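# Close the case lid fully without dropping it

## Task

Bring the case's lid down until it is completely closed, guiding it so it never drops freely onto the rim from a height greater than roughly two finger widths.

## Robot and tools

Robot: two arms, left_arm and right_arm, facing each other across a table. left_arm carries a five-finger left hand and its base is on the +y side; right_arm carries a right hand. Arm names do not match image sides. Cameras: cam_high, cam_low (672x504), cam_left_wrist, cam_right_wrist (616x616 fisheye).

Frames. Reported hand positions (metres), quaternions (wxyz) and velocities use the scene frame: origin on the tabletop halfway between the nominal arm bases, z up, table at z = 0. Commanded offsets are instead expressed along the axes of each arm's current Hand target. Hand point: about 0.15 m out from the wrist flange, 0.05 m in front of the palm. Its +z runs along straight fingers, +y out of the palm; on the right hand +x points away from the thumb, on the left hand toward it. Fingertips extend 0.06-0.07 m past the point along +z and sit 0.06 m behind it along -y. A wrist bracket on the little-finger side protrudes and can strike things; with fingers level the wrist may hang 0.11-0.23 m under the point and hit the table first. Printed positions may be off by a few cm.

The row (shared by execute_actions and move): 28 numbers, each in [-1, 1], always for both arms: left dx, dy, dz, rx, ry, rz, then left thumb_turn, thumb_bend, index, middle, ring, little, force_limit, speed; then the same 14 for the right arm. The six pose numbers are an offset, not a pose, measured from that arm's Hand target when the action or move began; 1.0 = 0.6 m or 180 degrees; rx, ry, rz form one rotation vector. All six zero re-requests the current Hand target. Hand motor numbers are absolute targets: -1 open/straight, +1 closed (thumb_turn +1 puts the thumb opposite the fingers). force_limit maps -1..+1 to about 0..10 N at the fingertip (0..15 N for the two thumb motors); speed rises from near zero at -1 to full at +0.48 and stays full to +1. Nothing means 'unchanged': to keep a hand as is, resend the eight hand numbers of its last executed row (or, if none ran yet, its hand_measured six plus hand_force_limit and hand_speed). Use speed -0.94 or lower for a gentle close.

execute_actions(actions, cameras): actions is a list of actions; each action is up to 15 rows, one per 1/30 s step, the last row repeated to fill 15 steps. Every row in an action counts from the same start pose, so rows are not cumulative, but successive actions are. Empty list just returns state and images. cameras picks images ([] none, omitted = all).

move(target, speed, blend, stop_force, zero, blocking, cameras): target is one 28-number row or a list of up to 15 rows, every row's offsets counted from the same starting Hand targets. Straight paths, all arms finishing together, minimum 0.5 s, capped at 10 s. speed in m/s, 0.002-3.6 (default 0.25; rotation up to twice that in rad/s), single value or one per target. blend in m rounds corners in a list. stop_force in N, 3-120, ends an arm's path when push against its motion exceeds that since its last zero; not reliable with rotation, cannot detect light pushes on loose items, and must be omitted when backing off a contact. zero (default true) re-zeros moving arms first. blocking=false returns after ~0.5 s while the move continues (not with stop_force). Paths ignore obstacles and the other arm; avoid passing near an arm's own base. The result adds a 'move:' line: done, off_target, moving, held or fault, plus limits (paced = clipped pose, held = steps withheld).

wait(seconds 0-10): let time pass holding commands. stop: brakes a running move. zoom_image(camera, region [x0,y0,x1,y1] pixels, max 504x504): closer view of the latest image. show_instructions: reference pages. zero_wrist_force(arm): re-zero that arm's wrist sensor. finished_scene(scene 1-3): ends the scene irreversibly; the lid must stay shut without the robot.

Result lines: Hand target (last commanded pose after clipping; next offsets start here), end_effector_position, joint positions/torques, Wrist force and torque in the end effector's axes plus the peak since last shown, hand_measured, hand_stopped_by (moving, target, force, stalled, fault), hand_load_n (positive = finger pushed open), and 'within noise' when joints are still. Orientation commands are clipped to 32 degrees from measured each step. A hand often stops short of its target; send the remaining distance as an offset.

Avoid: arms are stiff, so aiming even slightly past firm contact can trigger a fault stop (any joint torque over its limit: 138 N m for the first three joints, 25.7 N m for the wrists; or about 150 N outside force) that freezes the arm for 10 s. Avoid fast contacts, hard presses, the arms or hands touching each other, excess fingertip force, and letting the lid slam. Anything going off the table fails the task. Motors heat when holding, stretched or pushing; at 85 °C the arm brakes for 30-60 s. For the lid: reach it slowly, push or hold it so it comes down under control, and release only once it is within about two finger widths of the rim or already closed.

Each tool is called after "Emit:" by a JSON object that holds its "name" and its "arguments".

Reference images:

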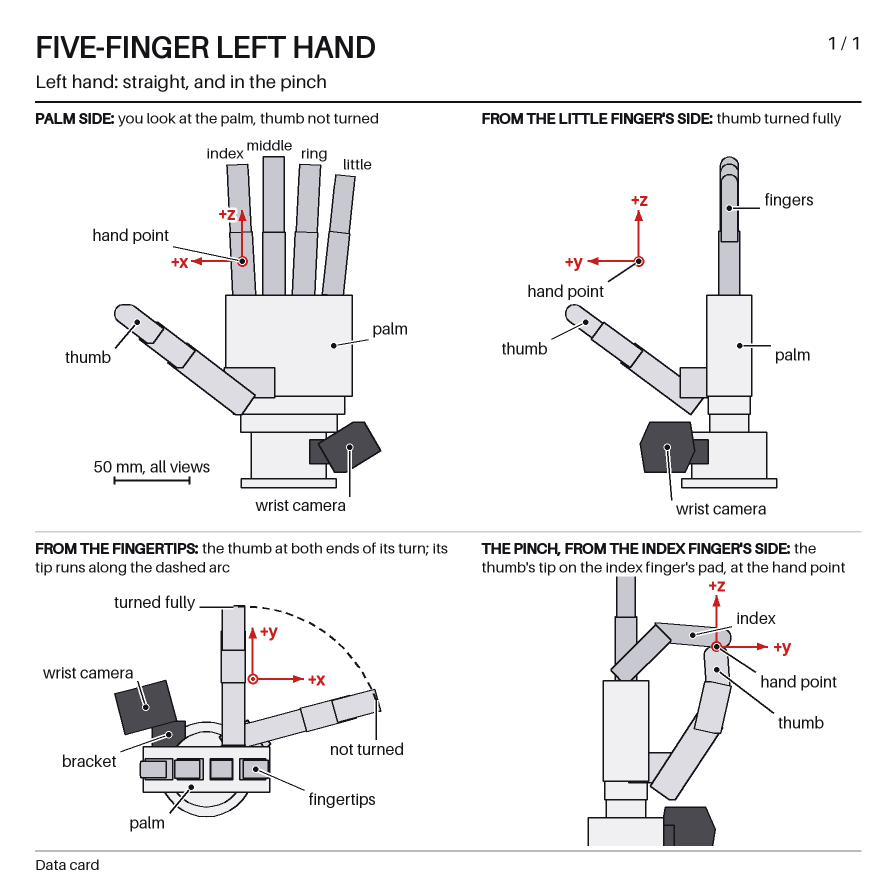

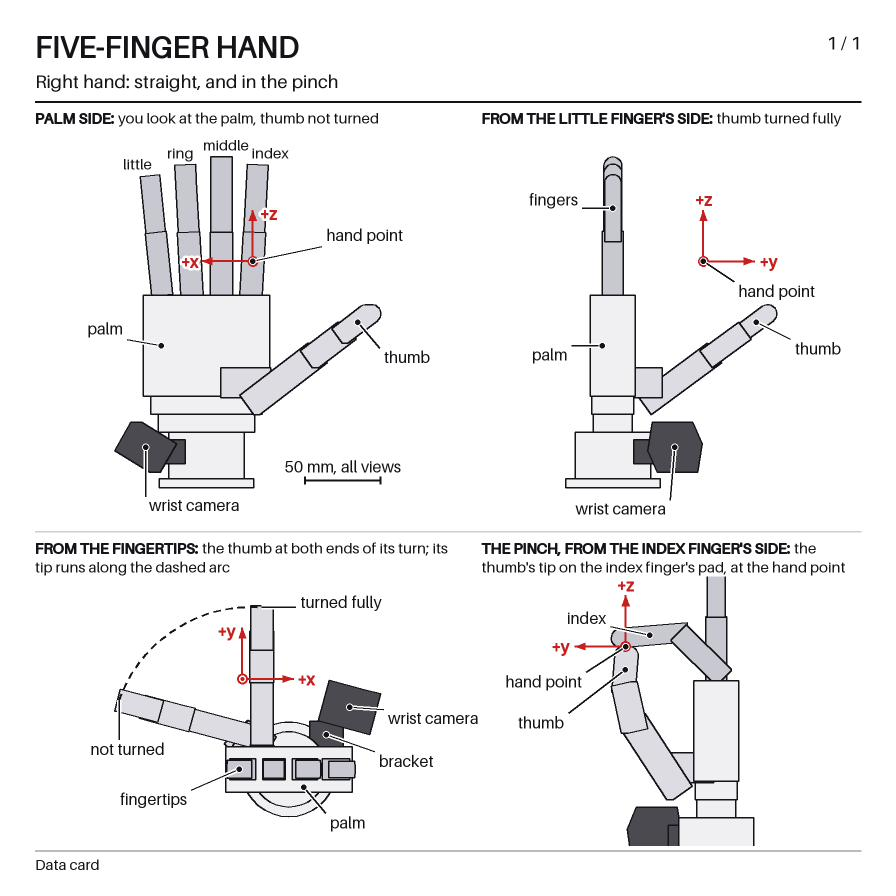

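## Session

Emit:
{"name": "execute_actions", "arguments": {"actions": [], "cameras": ["cam_high","cam_low"]}}

Scene clock: 0.00 s.
left_arm: end_effector_position=(+0.3083, +0.0386, +0.3558) hand_measured=(-1.000, -1.000, -1.000, -1.000, -1.000, -1.000) hand_load_n=(+0.0, +0.0, +0.0, +0.0, +0.0, +0.0) hand_stopped_by=(target, target, target, target, target, target) hand_force_limit=0.00 hand_speed=-0.80 end_effector_quat_wxyz=(+0.254, +0.572, +0.768, -0.137) | right_arm: end_effector_position=(+0.4248, -0.1847, +0.3788) hand_measured=(-1.000, -1.000, -1.000, -1.000, -1.000, -1.000) hand_load_n=(+0.0, +0.0, +0.0, +0.0, +0.0, -0.5) hand_stopped_by=(target, target, target, target, target, target) hand_force_limit=0.00 hand_speed=-0.80 end_effector_quat_wxyz=(-0.041, +0.482, +0.873, -0.056)
Joint positions: left_arm=[3.911 -1.879 -1.103 1.976 -1.404 -1.168] | right_arm=[-1.144 -0.884 0.544 2.048 1.565 -0.088]
Joint velocities: within noise
Joint torques (N m): no reading
Motor temperatures (°C): left_arm=[23 26 23 38 32 29] | right_arm=[22 27 27 37 30 28]
Wrist force (N): no reading
Wrist torque (N m): no reading
Wrist force, peak (N): no reading
Hand target: left_arm +0.3083, +0.0386, +0.3558; +0.254, +0.572, +0.768, -0.137 | right_arm +0.4248, -0.1847, +0.3788; -0.041, +0.482, +0.873, -0.056
Images, in order (width x height): cam_high 672x504, cam_low 672x504.

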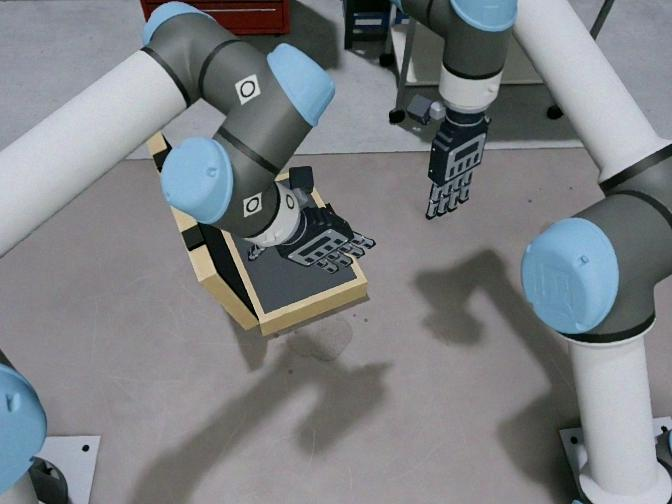

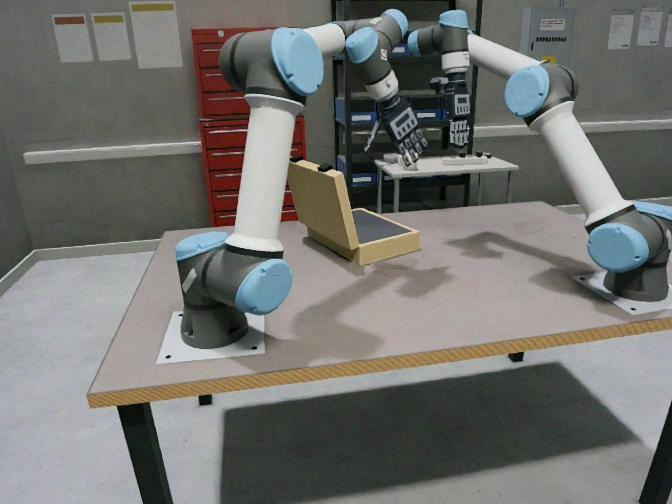

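Emit:
{"name": "move", "arguments": {"target": [[0.2217,-0.0727,-0.3157,0.1388,0.0913,-0.0747,1,-1,-1,-1,-1,-1,-0.6,-0.3,-0.354,-0.124,0.011,0,0,0,-1,-1,-1,-1,-1,-1,0,-0.8],[0.2143,-0.1173,-0.4562,0.2616,-0.0213,-0.2775,1,-1,-1,-1,-1,-1,-0.6,-0.3,-0.354,-0.124,0.011,0,0,0,-1,-1,-1,-1,-1,-1,0,-0.8],[0.3165,0.1173,-0.2848,0.2386,-0.2588,-0.4919,1,-1,-1,-1,-1,-1,-0.6,-0.3,-0.354,-0.124,0.011,0,0,0,-1,-1,-1,-1,-1,-1,0,-0.8]], "speed": 0.35, "blend": 0.04, "cameras": ["cam_high","cam_low"]}}

Scene clock: 250.50 s.
left_arm: end_effector_position=(+0.2937, +0.2994, +0.3998) hand_measured=(+1.000, -1.000, -1.000, -1.000, -1.000, -1.000) hand_load_n=(+0.0, +0.0, +0.0, +0.0, +0.0, +0.0) hand_stopped_by=(target, target, target, target, target, target) hand_force_limit=-0.60 hand_speed=-0.30 end_effector_quat_wxyz=(+0.141, -0.141, +0.692, -0.693) | right_arm: end_effector_position=(+0.4744, -0.4043, +0.3786) hand_measured=(-1.000, -1.000, -1.000, -1.000, -1.000, -1.000) hand_load_n=(+0.0, +0.0, +0.0, +0.0, +0.0, +0.0) hand_stopped_by=(target, target, target, target, target, target) hand_force_limit=0.00 hand_speed=-0.80 end_effector_quat_wxyz=(-0.041, +0.482, +0.873, -0.056)
Joint positions: left_arm=[5.452 -1.164 -2.492 0.509 -0.311 0.004] | right_arm=[-1.591 -1.111 0.908 1.901 1.625 -0.532]
Joint velocities: within noise
Joint torques (N m): left_arm=[2.04 -7 8.88 -0.42 1.44 -0.52] | right_arm=[-8.61 -27.65 -27.34 4.31 -1.28 -1.4]
Motor temperatures (°C): left_arm=[23 26 23 37 31 29] | right_arm=[22 27 26 37 30 28]
Wrist force (N): left_arm=[-0.1 0.4 0.2] | right_arm=[-0.4 0.2 0.0]
Wrist torque (N m): left_arm=[0.08 -0.07 0.00] | right_arm=[0.09 0.07 0.02]
Wrist force, peak (N): left_arm=[-0.6 -0.3 1.7] | right_arm=[-1.5 -0.2 0.3]
Hand target: left_arm +0.2938, +0.2995, +0.3998; +0.141, -0.142, +0.692, -0.693 | right_arm +0.4744, -0.4043, +0.3786; -0.041, +0.482, +0.873, -0.056
Off the commanded pose: left_arm 0.000 m, 0 deg | right_arm 0.000 m, 0 deg.
move: done
Images, in order (width x height): cam_high 672x504, cam_low 672x504.

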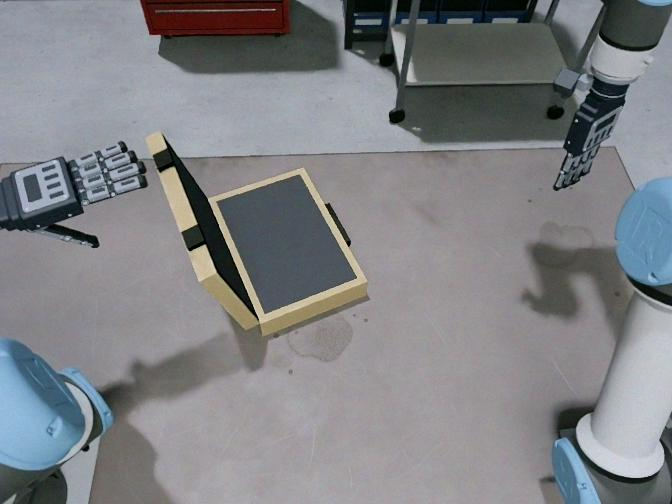

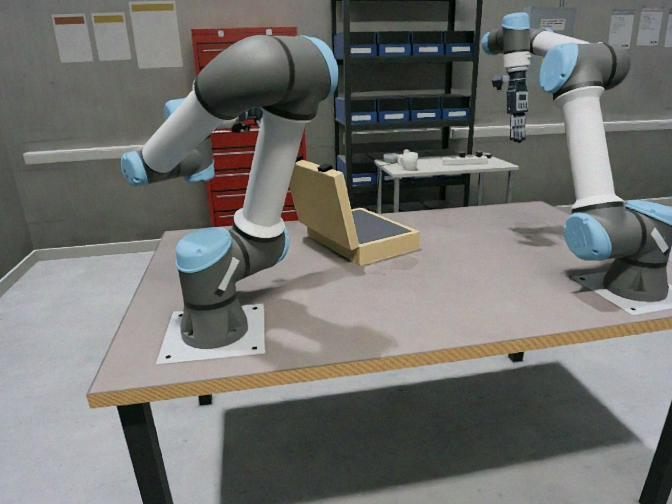

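Emit:
{"name": "zoom_image", "arguments": {"camera": "cam_high", "region": [140, 125, 380, 345]}}

Scaled by 2.100 from the camera's 672x504 image, which has a finer 960x720 frame.

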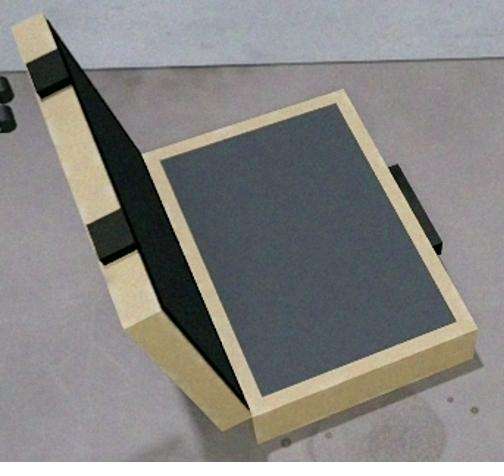

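Emit:
{"name": "move", "arguments": {"target": [-0.0507,0.1833,0.0427,0,-0.0056,0,1,-1,-1,-1,-1,-1,-0.6,-0.3,0,0,0,0,0,0,-1,-1,-1,-1,-1,-1,0,-0.8], "speed": 0.25, "cameras": ["cam_high","cam_left_wrist"]}}

Emit:
{"name": "zoom_image", "arguments": {"camera": "cam_high", "region": [60, 110, 260, 290]}}

Scene clock: 291.03 s.
left_arm: end_effector_position=(+0.3318, +0.2876, +0.2899) hand_measured=(+1.000, -1.000, -1.000, -1.000, -1.000, -1.000) hand_load_n=(+0.0, +0.0, +0.0, +0.0, +0.0, +0.0) hand_stopped_by=(target, target, target, target, target, target) hand_force_limit=-0.60 hand_speed=-0.30 end_effector_quat_wxyz=(+0.147, -0.148, +0.691, -0.692) | right_arm: end_effector_position=(+0.4744, -0.4043, +0.3786) hand_measured=(-1.000, -1.000, -1.000, -1.000, -1.000, -1.000) hand_load_n=(+0.0, +0.0, +0.0, +0.0, +0.0, +0.0) hand_stopped_by=(target, target, target, target, target, target) hand_force_limit=0.00 hand_speed=-0.80 end_effector_quat_wxyz=(-0.041, +0.482, +0.873, -0.056)
Joint positions: left_arm=[5.294 -1.602 -2.576 1.024 -0.135 0.01] | right_arm=[-1.591 -1.111 0.908 1.901 1.625 -0.532]
Joint velocities: within noise
Joint torques (N m): left_arm=[8.13 5.04 3.79 -0.96 -0.97 2.44] | right_arm=[-8.13 -29.02 -23.6 3.34 -0.65 -1.31]
Motor temperatures (°C): left_arm=[23 26 23 37 31 29] | right_arm=[22 27 26 37 30 28]
Wrist force (N): left_arm=[0.2 0.2 0.1] | right_arm=[-0.2 0.5 0.1]
Wrist torque (N m): left_arm=[0.05 -0.06 0.00] | right_arm=[0.12 0.04 0.03]
Wrist force, peak (N): left_arm=[-0.3 1.9 0.8] | right_arm=[-0.2 0.8 -0.2]
Hand target: left_arm +0.3318, +0.2876, +0.2898; +0.147, -0.148, +0.691, -0.692 | right_arm +0.4744, -0.4043, +0.3786; -0.041, +0.482, +0.873, -0.056
Off the commanded pose: left_arm 0.000 m, 0 deg | right_arm 0.000 m, 0 deg.
move: done
Images, in order (width x height): cam_high 672x504, cam_left_wrist 616x616.

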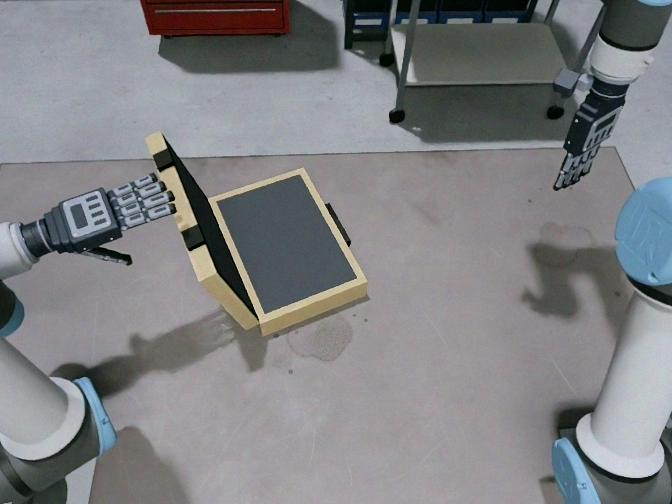

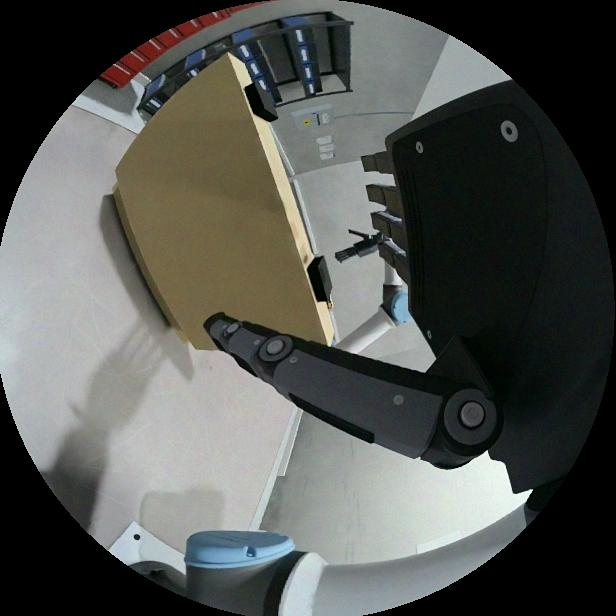

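Scaled by 2.520 from the camera's 672x504 image, which has a finer 960x720 frame.

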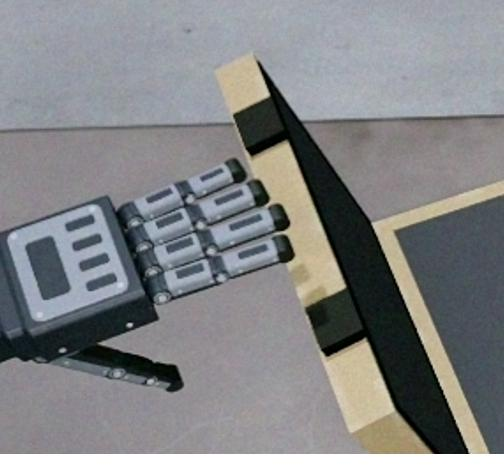

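Emit:
{"name": "move", "arguments": {"target": [[-0.0367,0.0533,0,0,0,0,1,-1,-1,-1,-1,-1,-0.6,-0.3,0,0,0,0,0,0,-1,-1,-1,-1,-1,-1,0,-0.8],[-0.0367,0.0533,0.0667,0,0,0,1,-1,-1,-1,-1,-1,-0.6,-0.3,0,0,0,0,0,0,-1,-1,-1,-1,-1,-1,0,-0.8]], "speed": 0.12, "cameras": ["cam_high","cam_low"]}}

Emit:
{"name": "zoom_image", "arguments": {"camera": "cam_high", "region": [80, 110, 280, 290]}}

Emit:
{"name": "zoom_image", "arguments": {"camera": "cam_low", "region": [230, 130, 430, 280]}}

Scene clock: 453.23 s.
left_arm: end_effector_position=(+0.3683, +0.2600, +0.2579) hand_measured=(+1.000, -1.000, -1.000, -1.000, -1.000, -1.000) hand_load_n=(+0.0, +0.0, +0.0, +0.0, -0.5, +0.0) hand_stopped_by=(target, target, target, target, target, target) hand_force_limit=-0.60 hand_speed=-0.30 end_effector_quat_wxyz=(+0.147, -0.148, +0.691, -0.692) | right_arm: end_effector_position=(+0.4744, -0.4043, +0.3786) hand_measured=(-1.000, -1.000, -1.000, -1.000, -1.000, -1.000) hand_load_n=(+0.0, +0.0, +0.0, +0.0, +0.0, +0.0) hand_stopped_by=(target, target, target, target, target, target) hand_force_limit=0.00 hand_speed=-0.80 end_effector_quat_wxyz=(-0.041, +0.482, +0.873, -0.056)
Joint positions: left_arm=[5.12 -1.803 -2.488 1.154 0.039 -0.006] | right_arm=[-1.591 -1.111 0.908 1.901 1.625 -0.532]
Joint velocities: within noise
Joint torques (N m): left_arm=[-11.07 28.63 -0.13 -1.05 2.56 2.57] | right_arm=[-8.02 -29.01 -20.93 2.58 -0.06 -1.36]
Motor temperatures (°C): left_arm=[22 26 23 36 31 29] | right_arm=[22 27 26 37 29 28]
Wrist force (N): left_arm=[-0.4 0.6 0.2] | right_arm=[-0.4 0.2 0.2]
Wrist torque (N m): left_arm=[0.10 0.05 -0.02] | right_arm=[0.07 0.06 0.02]
Wrist force, peak (N): left_arm=[-1.0 1.6 -0.6] | right_arm=[-0.7 0.4 0.1]
Hand target: left_arm +0.3682, +0.2600, +0.2579; +0.147, -0.148, +0.691, -0.692 | right_arm +0.4744, -0.4043, +0.3786; -0.041, +0.482, +0.873, -0.056
Off the commanded pose: left_arm 0.000 m, 0 deg | right_arm 0.000 m, 0 deg.
move: done
Images, in order (width x height): cam_high 672x504, cam_low 672x504.

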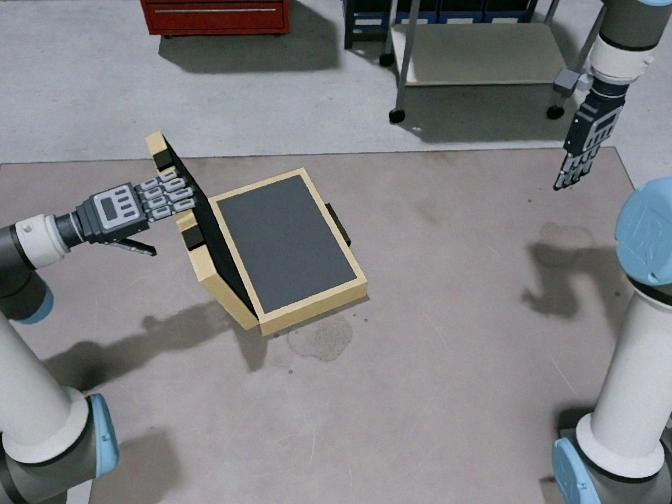

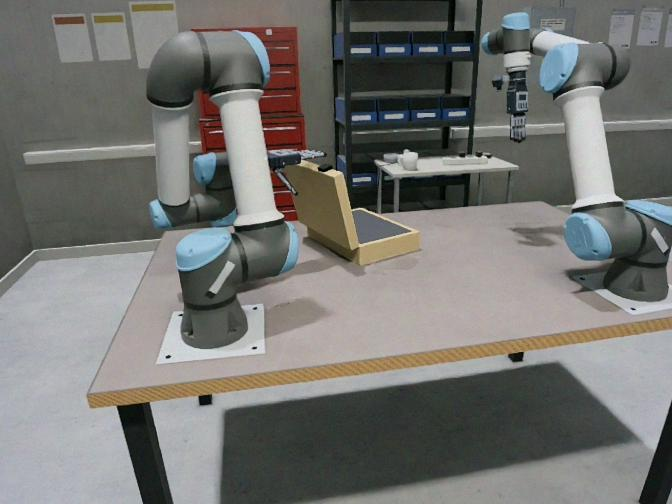

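Scaled by 2.520 from the camera's 672x504 image, which has a finer 960x720 frame.

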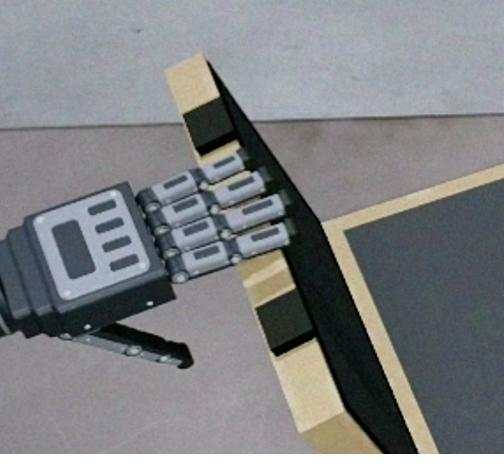

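Scaled by 2.520 from the camera's 672x504 image, which has a finer 960x720 frame.

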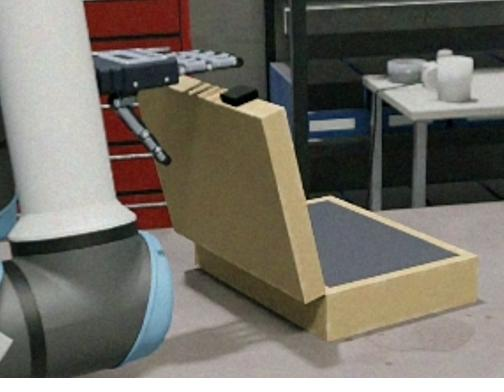

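Emit:
{"name": "move", "arguments": {"target": [-0.01,0,0.1,0,0,0,1,-1,-1,-1,-1,-1,-0.6,-0.3,0,0,0,0,0,0,-1,-1,-1,-1,-1,-1,0,-0.8], "speed": 0.1, "cameras": ["cam_high","cam_low"]}}

Emit:
{"name": "zoom_image", "arguments": {"camera": "cam_high", "region": [80, 110, 280, 290]}}

Emit:
{"name": "zoom_image", "arguments": {"camera": "cam_low", "region": [230, 130, 430, 280]}}

Scene clock: 480.00 s.
left_arm: end_effector_position=(+0.3981, +0.2077, +0.2580) hand_measured=(+1.000, -1.000, -1.000, -1.000, -1.000, -1.000) hand_load_n=(+0.0, +0.0, +0.0, +0.0, +0.0, +0.0) hand_stopped_by=(target, target, target, target, target, target) hand_force_limit=-0.60 hand_speed=-0.30 end_effector_quat_wxyz=(+0.147, -0.148, +0.691, -0.692) | right_arm: end_effector_position=(+0.4744, -0.4043, +0.3786) hand_measured=(-1.000, -1.000, -1.000, -1.000, -1.000, -1.000) hand_load_n=(+0.0, +0.0, +0.0, +0.0, +0.0, +0.0) hand_stopped_by=(target, target, target, target, target, target) hand_force_limit=0.00 hand_speed=-0.80 end_effector_quat_wxyz=(-0.041, +0.482, +0.873, -0.056)
Joint positions: left_arm=[4.91 -1.87 -2.378 1.112 0.249 -0.007] | right_arm=[-1.591 -1.111 0.908 1.901 1.625 -0.532]
Joint velocities: within noise
Joint torques (N m): left_arm=[-9.07 28.57 11.86 1.8 1.11 2.32] | right_arm=[-7.66 -29.36 -16.61 1.91 0.36 -1.29]
Motor temperatures (°C): left_arm=[22 26 23 36 31 29] | right_arm=[22 27 26 37 29 28]
Wrist force (N): left_arm=[-0.1 0.4 0.4] | right_arm=[-0.2 0.3 0.4]
Wrist torque (N m): left_arm=[0.08 0.01 -0.04] | right_arm=[0.08 0.03 0.04]
Wrist force, peak (N): left_arm=[-0.1 0.3 1.4] | right_arm=[-0.6 0.4 0.3]
Hand target: left_arm +0.3982, +0.2076, +0.2580; +0.147, -0.148, +0.691, -0.692 | right_arm +0.4744, -0.4043, +0.3786; -0.041, +0.482, +0.873, -0.056
Off the commanded pose: left_arm 0.000 m, 0 deg | right_arm 0.000 m, 0 deg.
move: done
Images, in order (width x height): cam_high 672x504, cam_low 672x504.

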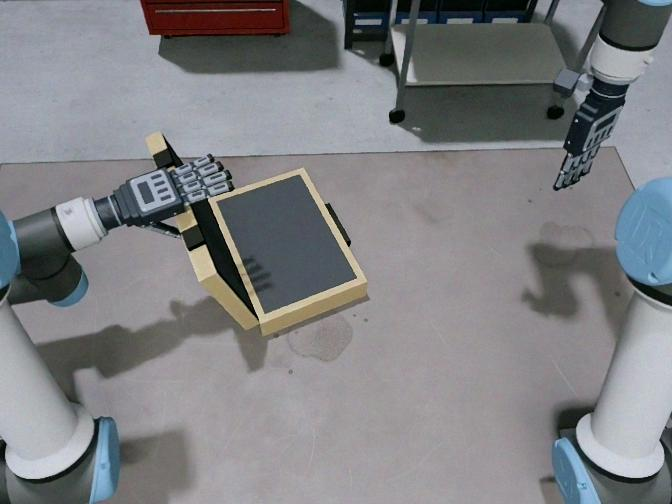

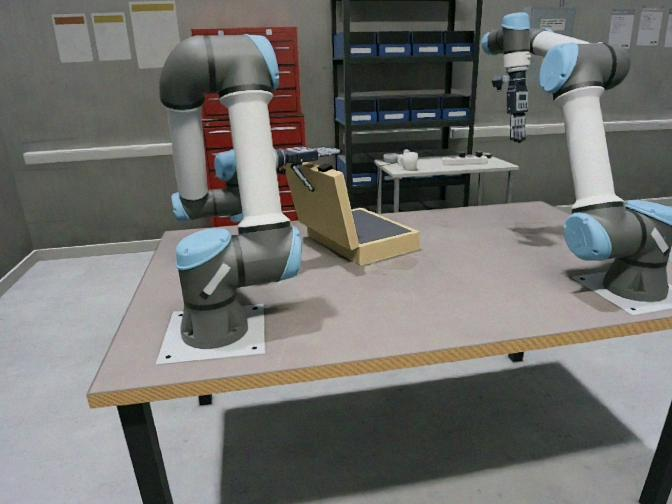

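Scaled by 2.520 from the camera's 672x504 image, which has a finer 960x720 frame.

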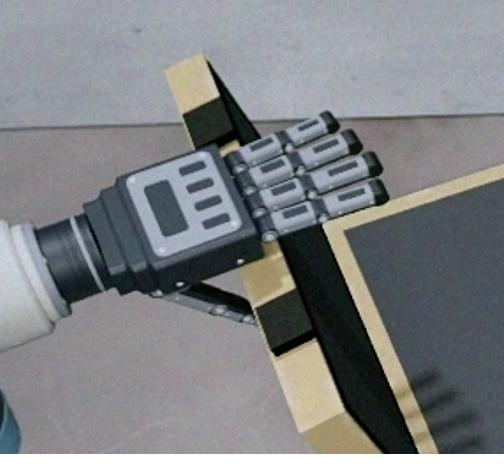

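Scaled by 2.520 from the camera's 672x504 image, which has a finer 960x720 frame.

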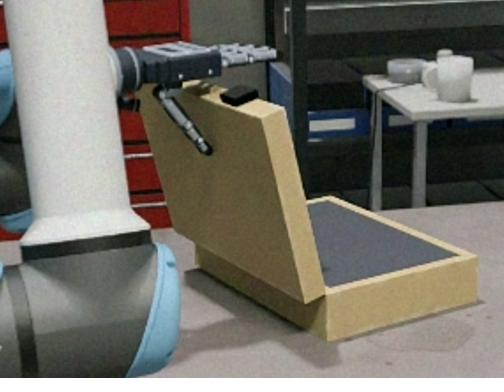

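Emit:
{"name": "move", "arguments": {"target": [[0,0,0,0,0,0,1,-1,-0.1,-0.1,-0.1,-0.1,-0.6,-0.3,0,0,0,0,0,0,-1,-1,-1,-1,-1,-1,0,-0.8],[0,0,0.0333,0,0,0,1,-1,-0.1,-0.1,-0.1,-0.1,-0.6,-0.3,0,0,0,0,0,0,-1,-1,-1,-1,-1,-1,0,-0.8]], "speed": 0.08, "cameras": ["cam_high","cam_low"]}}

Emit:
{"name": "zoom_image", "arguments": {"camera": "cam_low", "region": [270, 140, 370, 270]}}

Emit:
{"name": "zoom_image", "arguments": {"camera": "cam_high", "region": [100, 110, 300, 340]}}

Scene clock: 541.80 s.
left_arm: end_effector_position=(+0.4063, +0.1894, +0.2580) hand_measured=(+1.000, -1.000, -0.100, -0.100, -0.100, -0.100) hand_load_n=(+0.0, +0.0, +0.0, +0.0, +0.0, +0.0) hand_stopped_by=(target, target, target, target, target, target) hand_force_limit=-0.60 hand_speed=-0.30 end_effector_quat_wxyz=(+0.147, -0.148, +0.691, -0.692) | right_arm: end_effector_position=(+0.4744, -0.4043, +0.3786) hand_measured=(-1.000, -1.000, -1.000, -1.000, -1.000, -1.000) hand_load_n=(+0.0, -0.5, +0.0, +0.0, -0.5, +0.5) hand_stopped_by=(target, target, target, target, target, target) hand_force_limit=0.00 hand_speed=-0.80 end_effector_quat_wxyz=(-0.041, +0.482, +0.873, -0.056)
Joint positions: left_arm=[4.847 -1.891 -2.342 1.096 0.312 -0.006] | right_arm=[-1.591 -1.111 0.908 1.901 1.625 -0.532]
Joint velocities: within noise
Joint torques (N m): left_arm=[11.22 33.65 2.3 1.98 -2.84 2.5] | right_arm=[-7.24 -30.49 -12.99 0.94 0.91 -1.25]
Motor temperatures (°C): left_arm=[22 26 23 36 31 29] | right_arm=[22 27 26 37 29 28]
Wrist force (N): left_arm=[-0.1 0.1 0.1] | right_arm=[0.1 0.3 0.1]
Wrist torque (N m): left_arm=[0.05 -0.01 0.00] | right_arm=[0.10 0.00 0.05]
Wrist force, peak (N): left_arm=[-0.1 -0.2 -1.3] | right_arm=[-0.7 0.5 0.1]
Hand target: left_arm +0.4063, +0.1894, +0.2580; +0.147, -0.148, +0.691, -0.692 | right_arm +0.4744, -0.4043, +0.3786; -0.041, +0.482, +0.873, -0.056
Off the commanded pose: left_arm 0.000 m, 0 deg | right_arm 0.000 m, 0 deg.
move: done
Images, in order (width x height): cam_high 672x504, cam_low 672x504.

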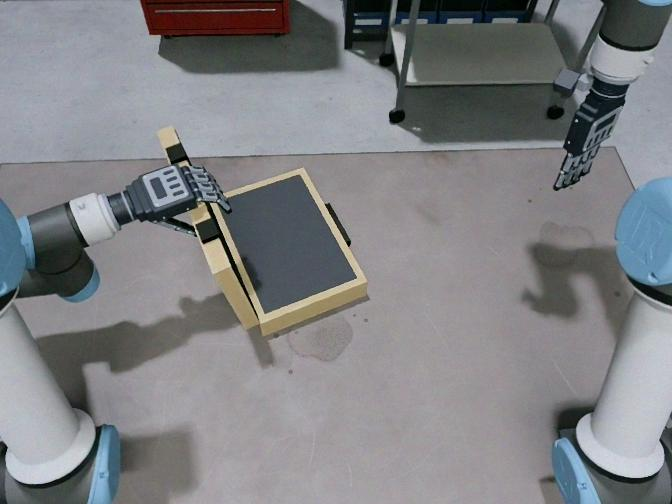

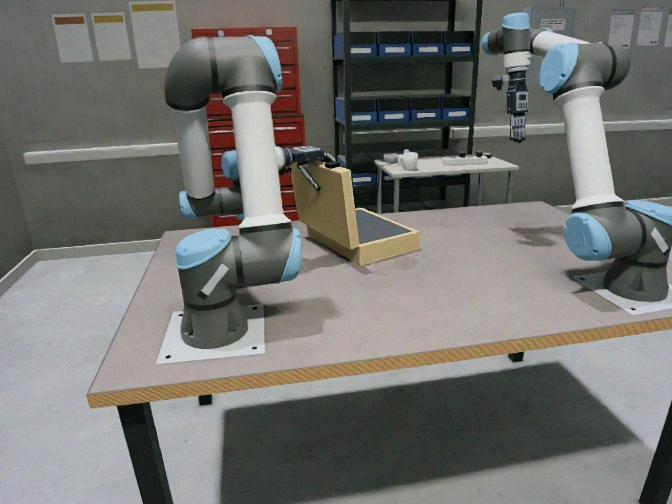

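Scaled by 3.877 from the camera's 672x504 image, which has a finer 960x720 frame.

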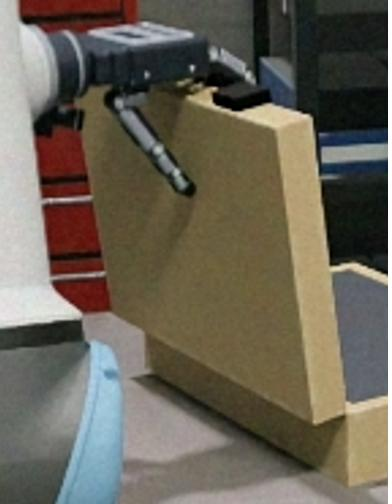

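Scaled by 2.191 from the camera's 672x504 image, which has a finer 960x720 frame.

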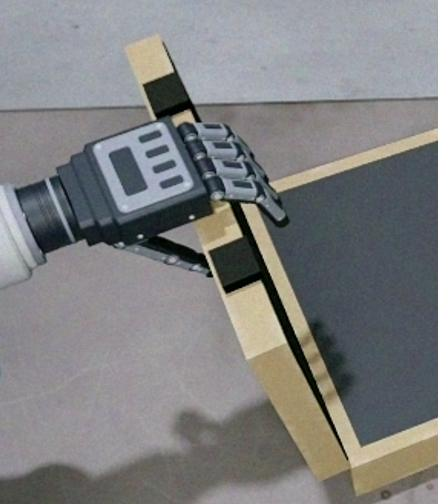

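Emit:
{"name": "move", "arguments": {"target": [[0,-0.0008,0.0108,0,0,0,1,-1,-0.1,-0.1,-0.1,-0.1,-0.6,-0.3,0,0,0,0,0,0,-1,-1,-1,-1,-1,-1,0,-0.8],[0,0.0023,0.102,-0.0833,0,0,1,-1,-0.1,-0.1,-0.1,-0.1,-0.6,-0.3,0,0,0,0,0,0,-1,-1,-1,-1,-1,-1,0,-0.8],[0,0.029,0.189,-0.1667,0,0,1,-1,-0.1,-0.1,-0.1,-0.1,-0.6,-0.3,0,0,0,0,0,0,-1,-1,-1,-1,-1,-1,0,-0.8]], "speed": 0.12, "blend": 0.01, "cameras": ["cam_high","cam_low","cam_left_wrist"]}}

Emit:
{"name": "zoom_image", "arguments": {"camera": "cam_low", "region": [270, 130, 430, 270]}}

Emit:
{"name": "zoom_image", "arguments": {"camera": "cam_high", "region": [180, 100, 380, 290]}}

Scene clock: 583.13 s.
left_arm: end_effector_position=(+0.4525, +0.0858, +0.2407) hand_measured=(+1.000, -1.000, -0.100, -0.100, -0.100, -0.100) hand_load_n=(+0.0, +0.0, +0.0, +0.0, +0.0, +1.0) hand_stopped_by=(target, target, target, target, target, target) hand_force_limit=-0.60 hand_speed=-0.30 end_effector_quat_wxyz=(-0.104, +0.181, -0.847, +0.490) | right_arm: end_effector_position=(+0.4744, -0.4043, +0.3786) hand_measured=(-1.000, -1.000, -1.000, -1.000, -1.000, -1.000) hand_load_n=(+0.0, +0.0, +0.0, +0.0, +0.0, +0.0) hand_stopped_by=(target, target, target, target, target, target) hand_force_limit=0.00 hand_speed=-0.80 end_effector_quat_wxyz=(-0.041, +0.482, +0.873, -0.056)
Joint positions: left_arm=[4.445 -1.758 -2.033 -0.072 0.856 0.522] | right_arm=[-1.591 -1.111 0.908 1.901 1.625 -0.532]
Joint velocities: within noise
Joint torques (N m): left_arm=[7.7 37.06 20.94 1.33 -0.73 -2.46] | right_arm=[-6.27 -30.18 -7.91 0.65 1.25 -1.27]
Motor temperatures (°C): left_arm=[22 26 23 36 31 29] | right_arm=[22 27 26 37 29 28]
Wrist force (N): left_arm=[0.3 -0.5 0.4] | right_arm=[-0.2 0.5 -0.1]
Wrist torque (N m): left_arm=[0.08 -0.07 0.05] | right_arm=[0.14 0.04 0.04]
Wrist force, peak (N): left_arm=[0.2 -0.4 -2.5] | right_arm=[-0.5 0.7 0.3]
Hand target: left_arm +0.4526, +0.0858, +0.2408; +0.104, -0.181, +0.847, -0.490 | right_arm +0.4744, -0.4043, +0.3786; -0.041, +0.482, +0.873, -0.056
Off the commanded pose: left_arm 0.000 m, 0 deg | right_arm 0.000 m, 0 deg.
move: done; blend cut to 0.0032 m at target 1
Images, in order (width x height): cam_high 672x504, cam_low 672x504, cam_left_wrist 616x616.

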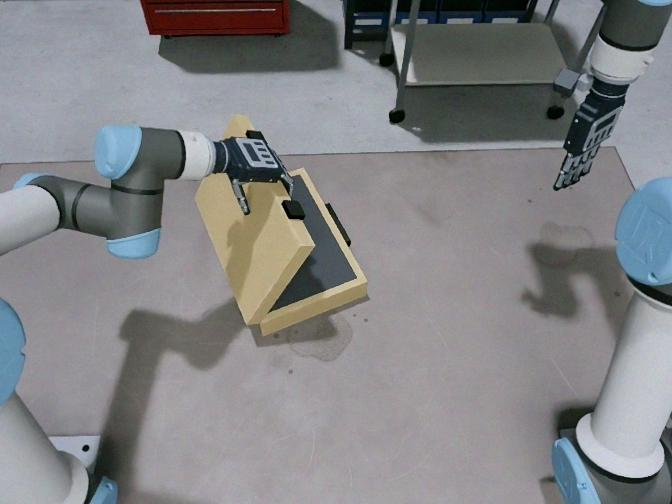

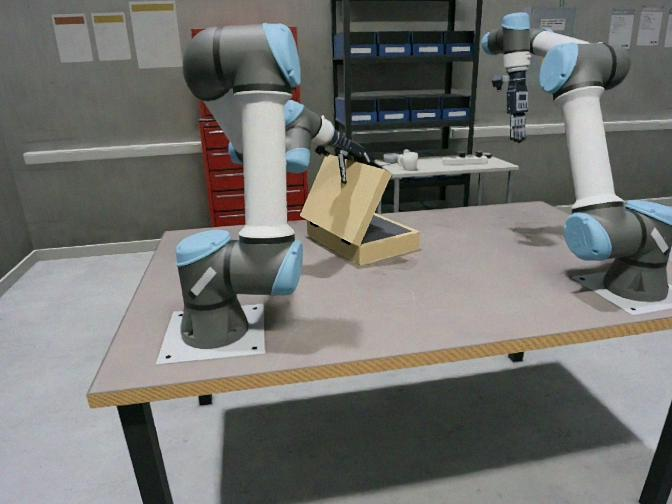

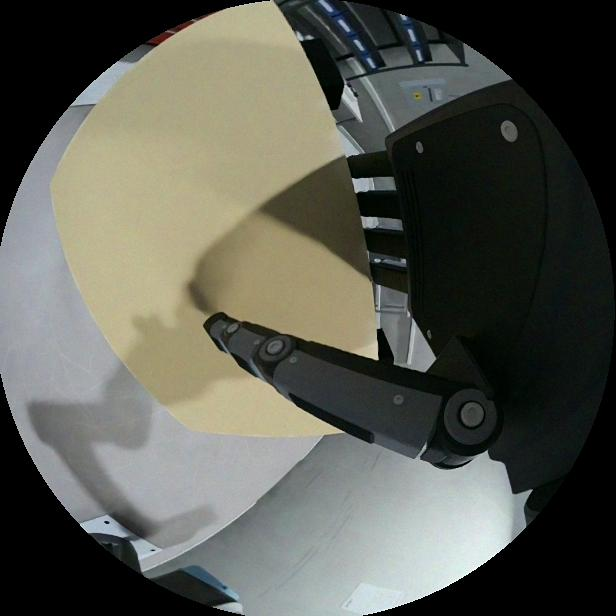

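Scaled by 3.150 from the camera's 672x504 image, which has a finer 960x720 frame.

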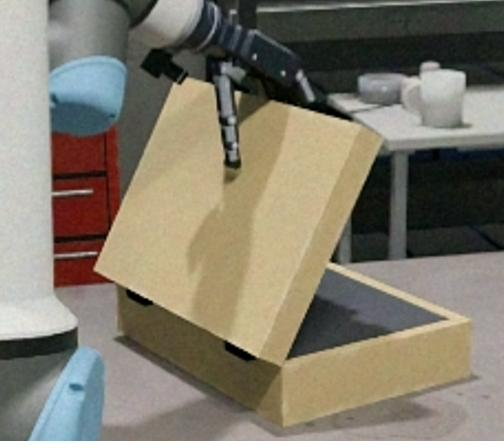

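Scaled by 2.520 from the camera's 672x504 image, which has a finer 960x720 frame.

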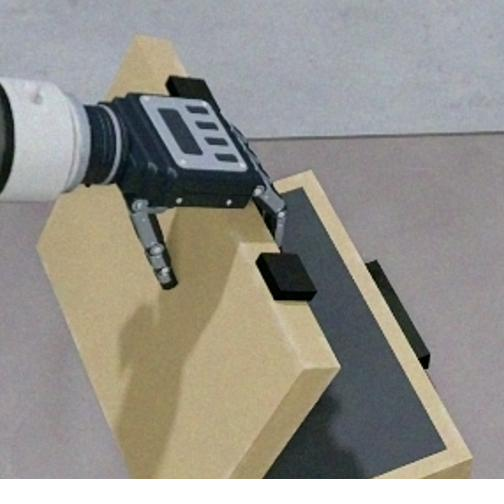

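Emit:
{"name": "move", "arguments": {"target": [[0,0.0022,0.1098,-0.0833,0,0,1,-1,-0.1,-0.1,-0.1,-0.1,-0.6,-0.3,0,0,0,0,0,0,-1,-1,-1,-1,-1,-1,0,-0.8],[0,0.0287,0.1969,-0.1667,0,0,1,-1,-0.1,-0.1,-0.1,-0.1,-0.6,-0.3,0,0,0,0,0,0,-1,-1,-1,-1,-1,-1,0,-0.8]], "speed": 0.12, "blend": 0.02, "cameras": ["cam_high","cam_low","cam_left_wrist"]}}

Emit:
{"name": "zoom_image", "arguments": {"camera": "cam_low", "region": [290, 130, 450, 270]}}

Emit:
{"name": "zoom_image", "arguments": {"camera": "cam_high", "region": [200, 100, 400, 340]}}

Scene clock: 630.03 s.
left_arm: end_effector_position=(+0.4907, +0.0001, +0.1670) hand_measured=(+1.000, -1.000, -0.100, -0.100, -0.100, -0.100) hand_load_n=(+0.0, +0.0, +0.0, +0.0, +0.0, +2.5) hand_stopped_by=(target, target, target, target, target, target) hand_force_limit=-0.60 hand_speed=-0.30 end_effector_quat_wxyz=(-0.054, +0.201, -0.944, +0.254) | right_arm: end_effector_position=(+0.4744, -0.4043, +0.3786) hand_measured=(-1.000, -1.000, -1.000, -1.000, -1.000, -1.000) hand_load_n=(+0.0, +0.0, +0.0, +0.0, +0.0, +0.0) hand_stopped_by=(target, target, target, target, target, target) hand_force_limit=0.00 hand_speed=-0.80 end_effector_quat_wxyz=(-0.041, +0.482, +0.873, -0.056)
Joint positions: left_arm=[4.194 -2.064 -1.515 -0.689 1.281 0.539] | right_arm=[-1.591 -1.111 0.908 1.901 1.625 -0.532]
Joint velocities: within noise
Joint torques (N m): left_arm=[11.63 43.56 24.19 1.86 -2.09 1.55] | right_arm=[-6.05 -31.07 -8.63 0.72 1.22 -1.22]
Motor temperatures (°C): left_arm=[22 26 23 36 31 29] | right_arm=[22 27 26 37 29 28]
Wrist force (N): left_arm=[0.5 -0.3 0.8] | right_arm=[-0.2 0.3 0.0]
Wrist torque (N m): left_arm=[0.10 -0.04 0.10] | right_arm=[0.11 0.04 0.04]
Wrist force, peak (N): left_arm=[0.3 0.2 -1.1] | right_arm=[-0.7 0.4 -0.2]
Hand target: left_arm +0.4908, +0.0001, +0.1670; +0.054, -0.201, +0.944, -0.254 | right_arm +0.4744, -0.4043, +0.3786; -0.041, +0.482, +0.873, -0.056
Off the commanded pose: left_arm 0.000 m, 0 deg | right_arm 0.000 m, 0 deg.
move: done
Images, in order (width x height): cam_high 672x504, cam_low 672x504, cam_left_wrist 616x616.

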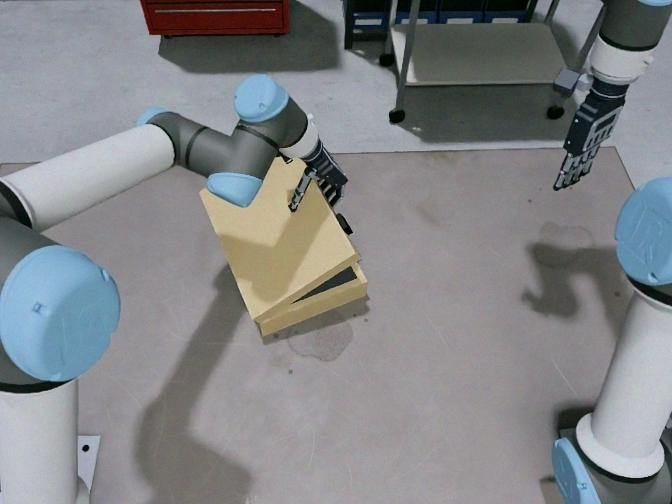

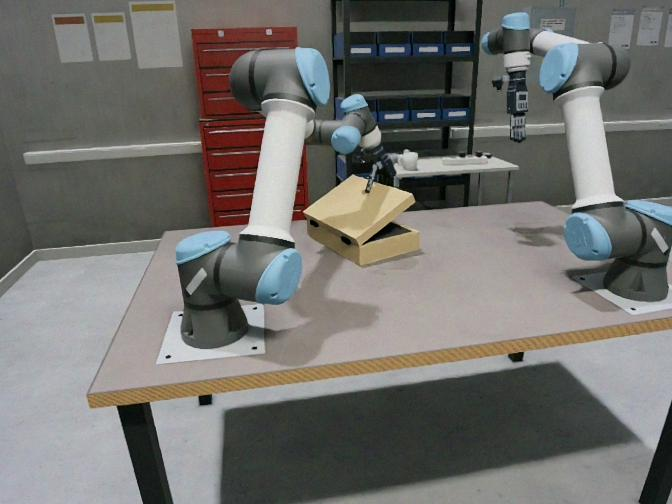

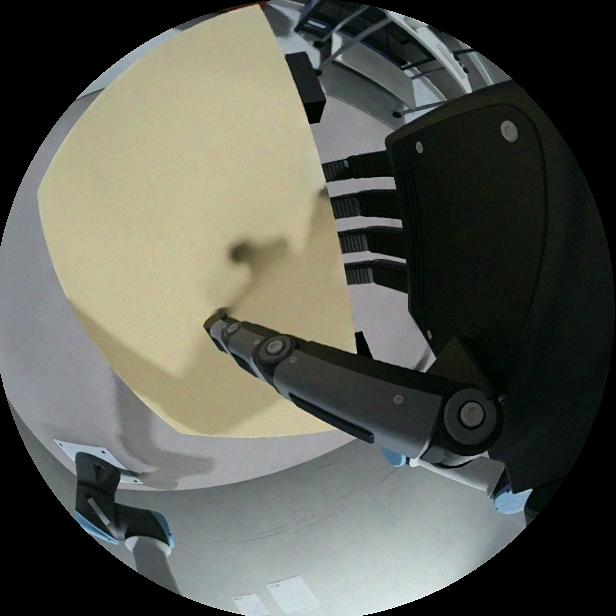

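Scaled by 3.150 from the camera's 672x504 image, which has a finer 960x720 frame.

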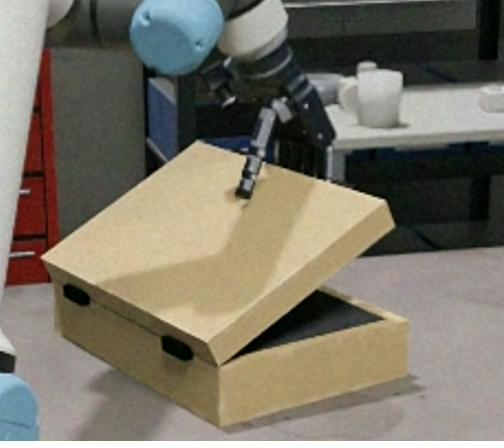

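Scaled by 2.100 from the camera's 672x504 image, which has a finer 960x720 frame.

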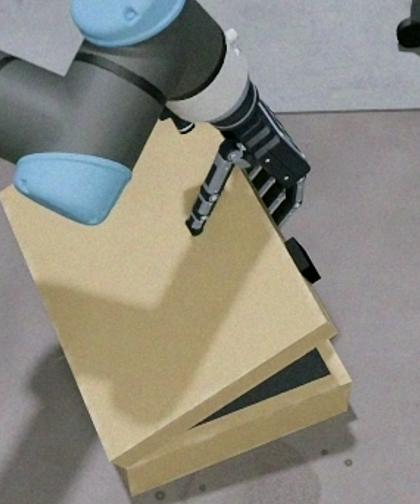

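Emit:
{"name": "move", "arguments": {"target": [0,0.0333,0,0,0,0,1,-1,-0.1,-0.1,-0.1,-0.1,-0.6,-0.3,0,0,0,0,0,0,-1,-1,-1,-1,-1,-1,0,-0.8], "speed": 0.05, "cameras": ["cam_left_wrist","cam_low"]}}

Scene clock: 685.83 s.
left_arm: end_effector_position=(+0.4838, +0.0160, +0.1570) hand_measured=(+1.000, -1.000, -0.100, -0.100, -0.100, -0.100) hand_load_n=(+0.0, +0.0, +0.0, +0.0, +0.0, +0.5) hand_stopped_by=(target, target, target, target, target, target) hand_force_limit=-0.60 hand_speed=-0.30 end_effector_quat_wxyz=(-0.054, +0.201, -0.944, +0.254) | right_arm: end_effector_position=(+0.4744, -0.4043, +0.3786) hand_measured=(-1.000, -1.000, -1.000, -1.000, -1.000, -1.000) hand_load_n=(+0.0, +0.0, +0.0, +0.5, +0.0, +0.0) hand_stopped_by=(target, target, target, target, target, target) hand_force_limit=0.00 hand_speed=-0.80 end_effector_quat_wxyz=(-0.041, +0.482, +0.873, -0.056)
Joint positions: left_arm=[4.21 -2.039 -1.581 -0.653 1.274 0.554] | right_arm=[-1.591 -1.111 0.908 1.901 1.625 -0.532]
Joint velocities: within noise
Joint torques (N m): left_arm=[-11 35.12 25.92 1.92 -0.41 -2.19] | right_arm=[-6.07 -31.68 -8.36 0.73 1.35 -1.1]
Motor temperatures (°C): left_arm=[22 26 23 36 31 29] | right_arm=[22 27 26 37 29 27]
Wrist force (N): left_arm=[0.8 -0.2 0.4] | right_arm=[-0.4 0.3 0.1]
Wrist torque (N m): left_arm=[0.06 -0.08 0.08] | right_arm=[0.10 0.08 0.03]
Wrist force, peak (N): left_arm=[0.3 -4.8 0.9] | right_arm=[-0.3 0.7 0.4]
Hand target: left_arm +0.4837, +0.0159, +0.1569; +0.054, -0.201, +0.944, -0.254 | right_arm +0.4744, -0.4043, +0.3786; -0.041, +0.482, +0.873, -0.056
Off the commanded pose: left_arm 0.000 m, 0 deg | right_arm 0.000 m, 0 deg.
move: done
Images, in order (width x height): cam_low 672x504, cam_left_wrist 616x616.

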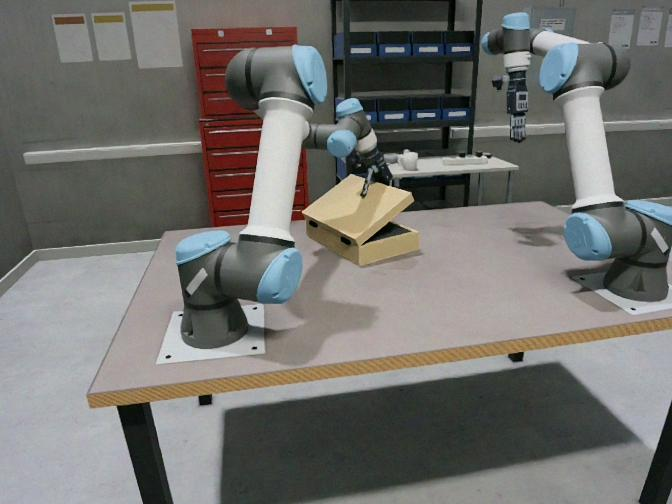

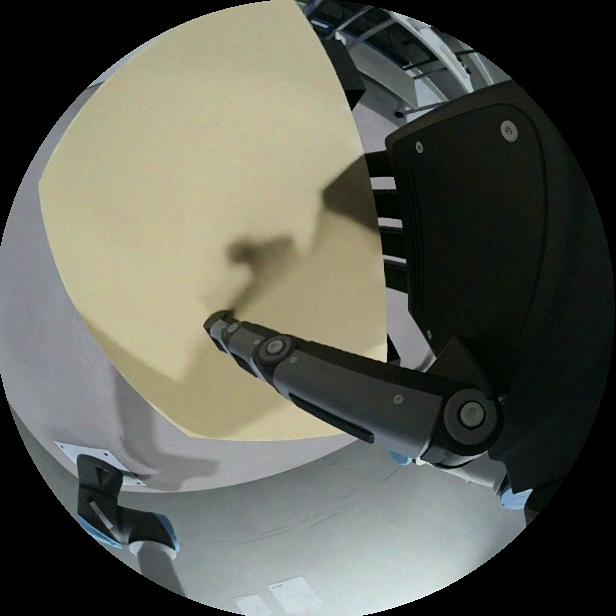

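Emit:
{"name": "zoom_image", "arguments": {"camera": "cam_low", "region": [290, 130, 450, 270]}}

Emit:
{"name": "zoom_image", "arguments": {"camera": "cam_left_wrist", "region": [280, 100, 480, 300]}}

Scaled by 3.150 from the camera's 672x504 image, which has a finer 960x720 frame.

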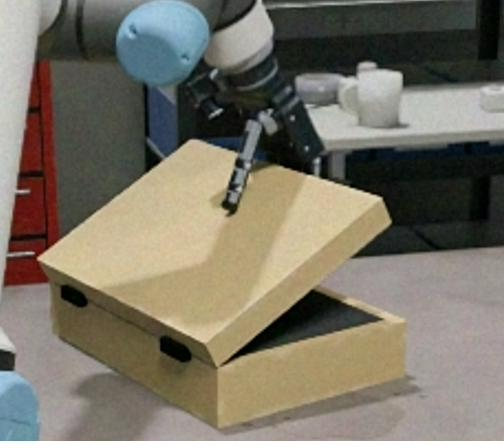

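Scaled by 2.520 from the camera's 616x616 image, which has a finer 880x880 frame.

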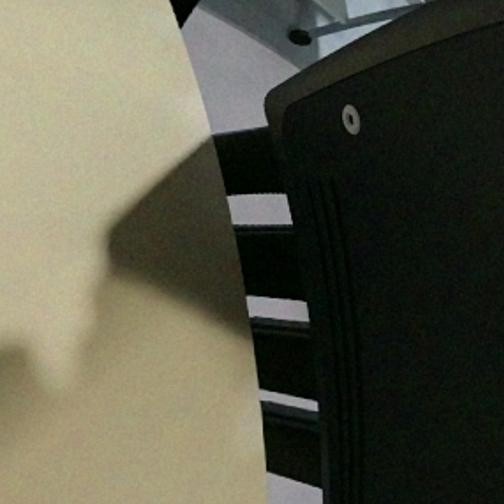

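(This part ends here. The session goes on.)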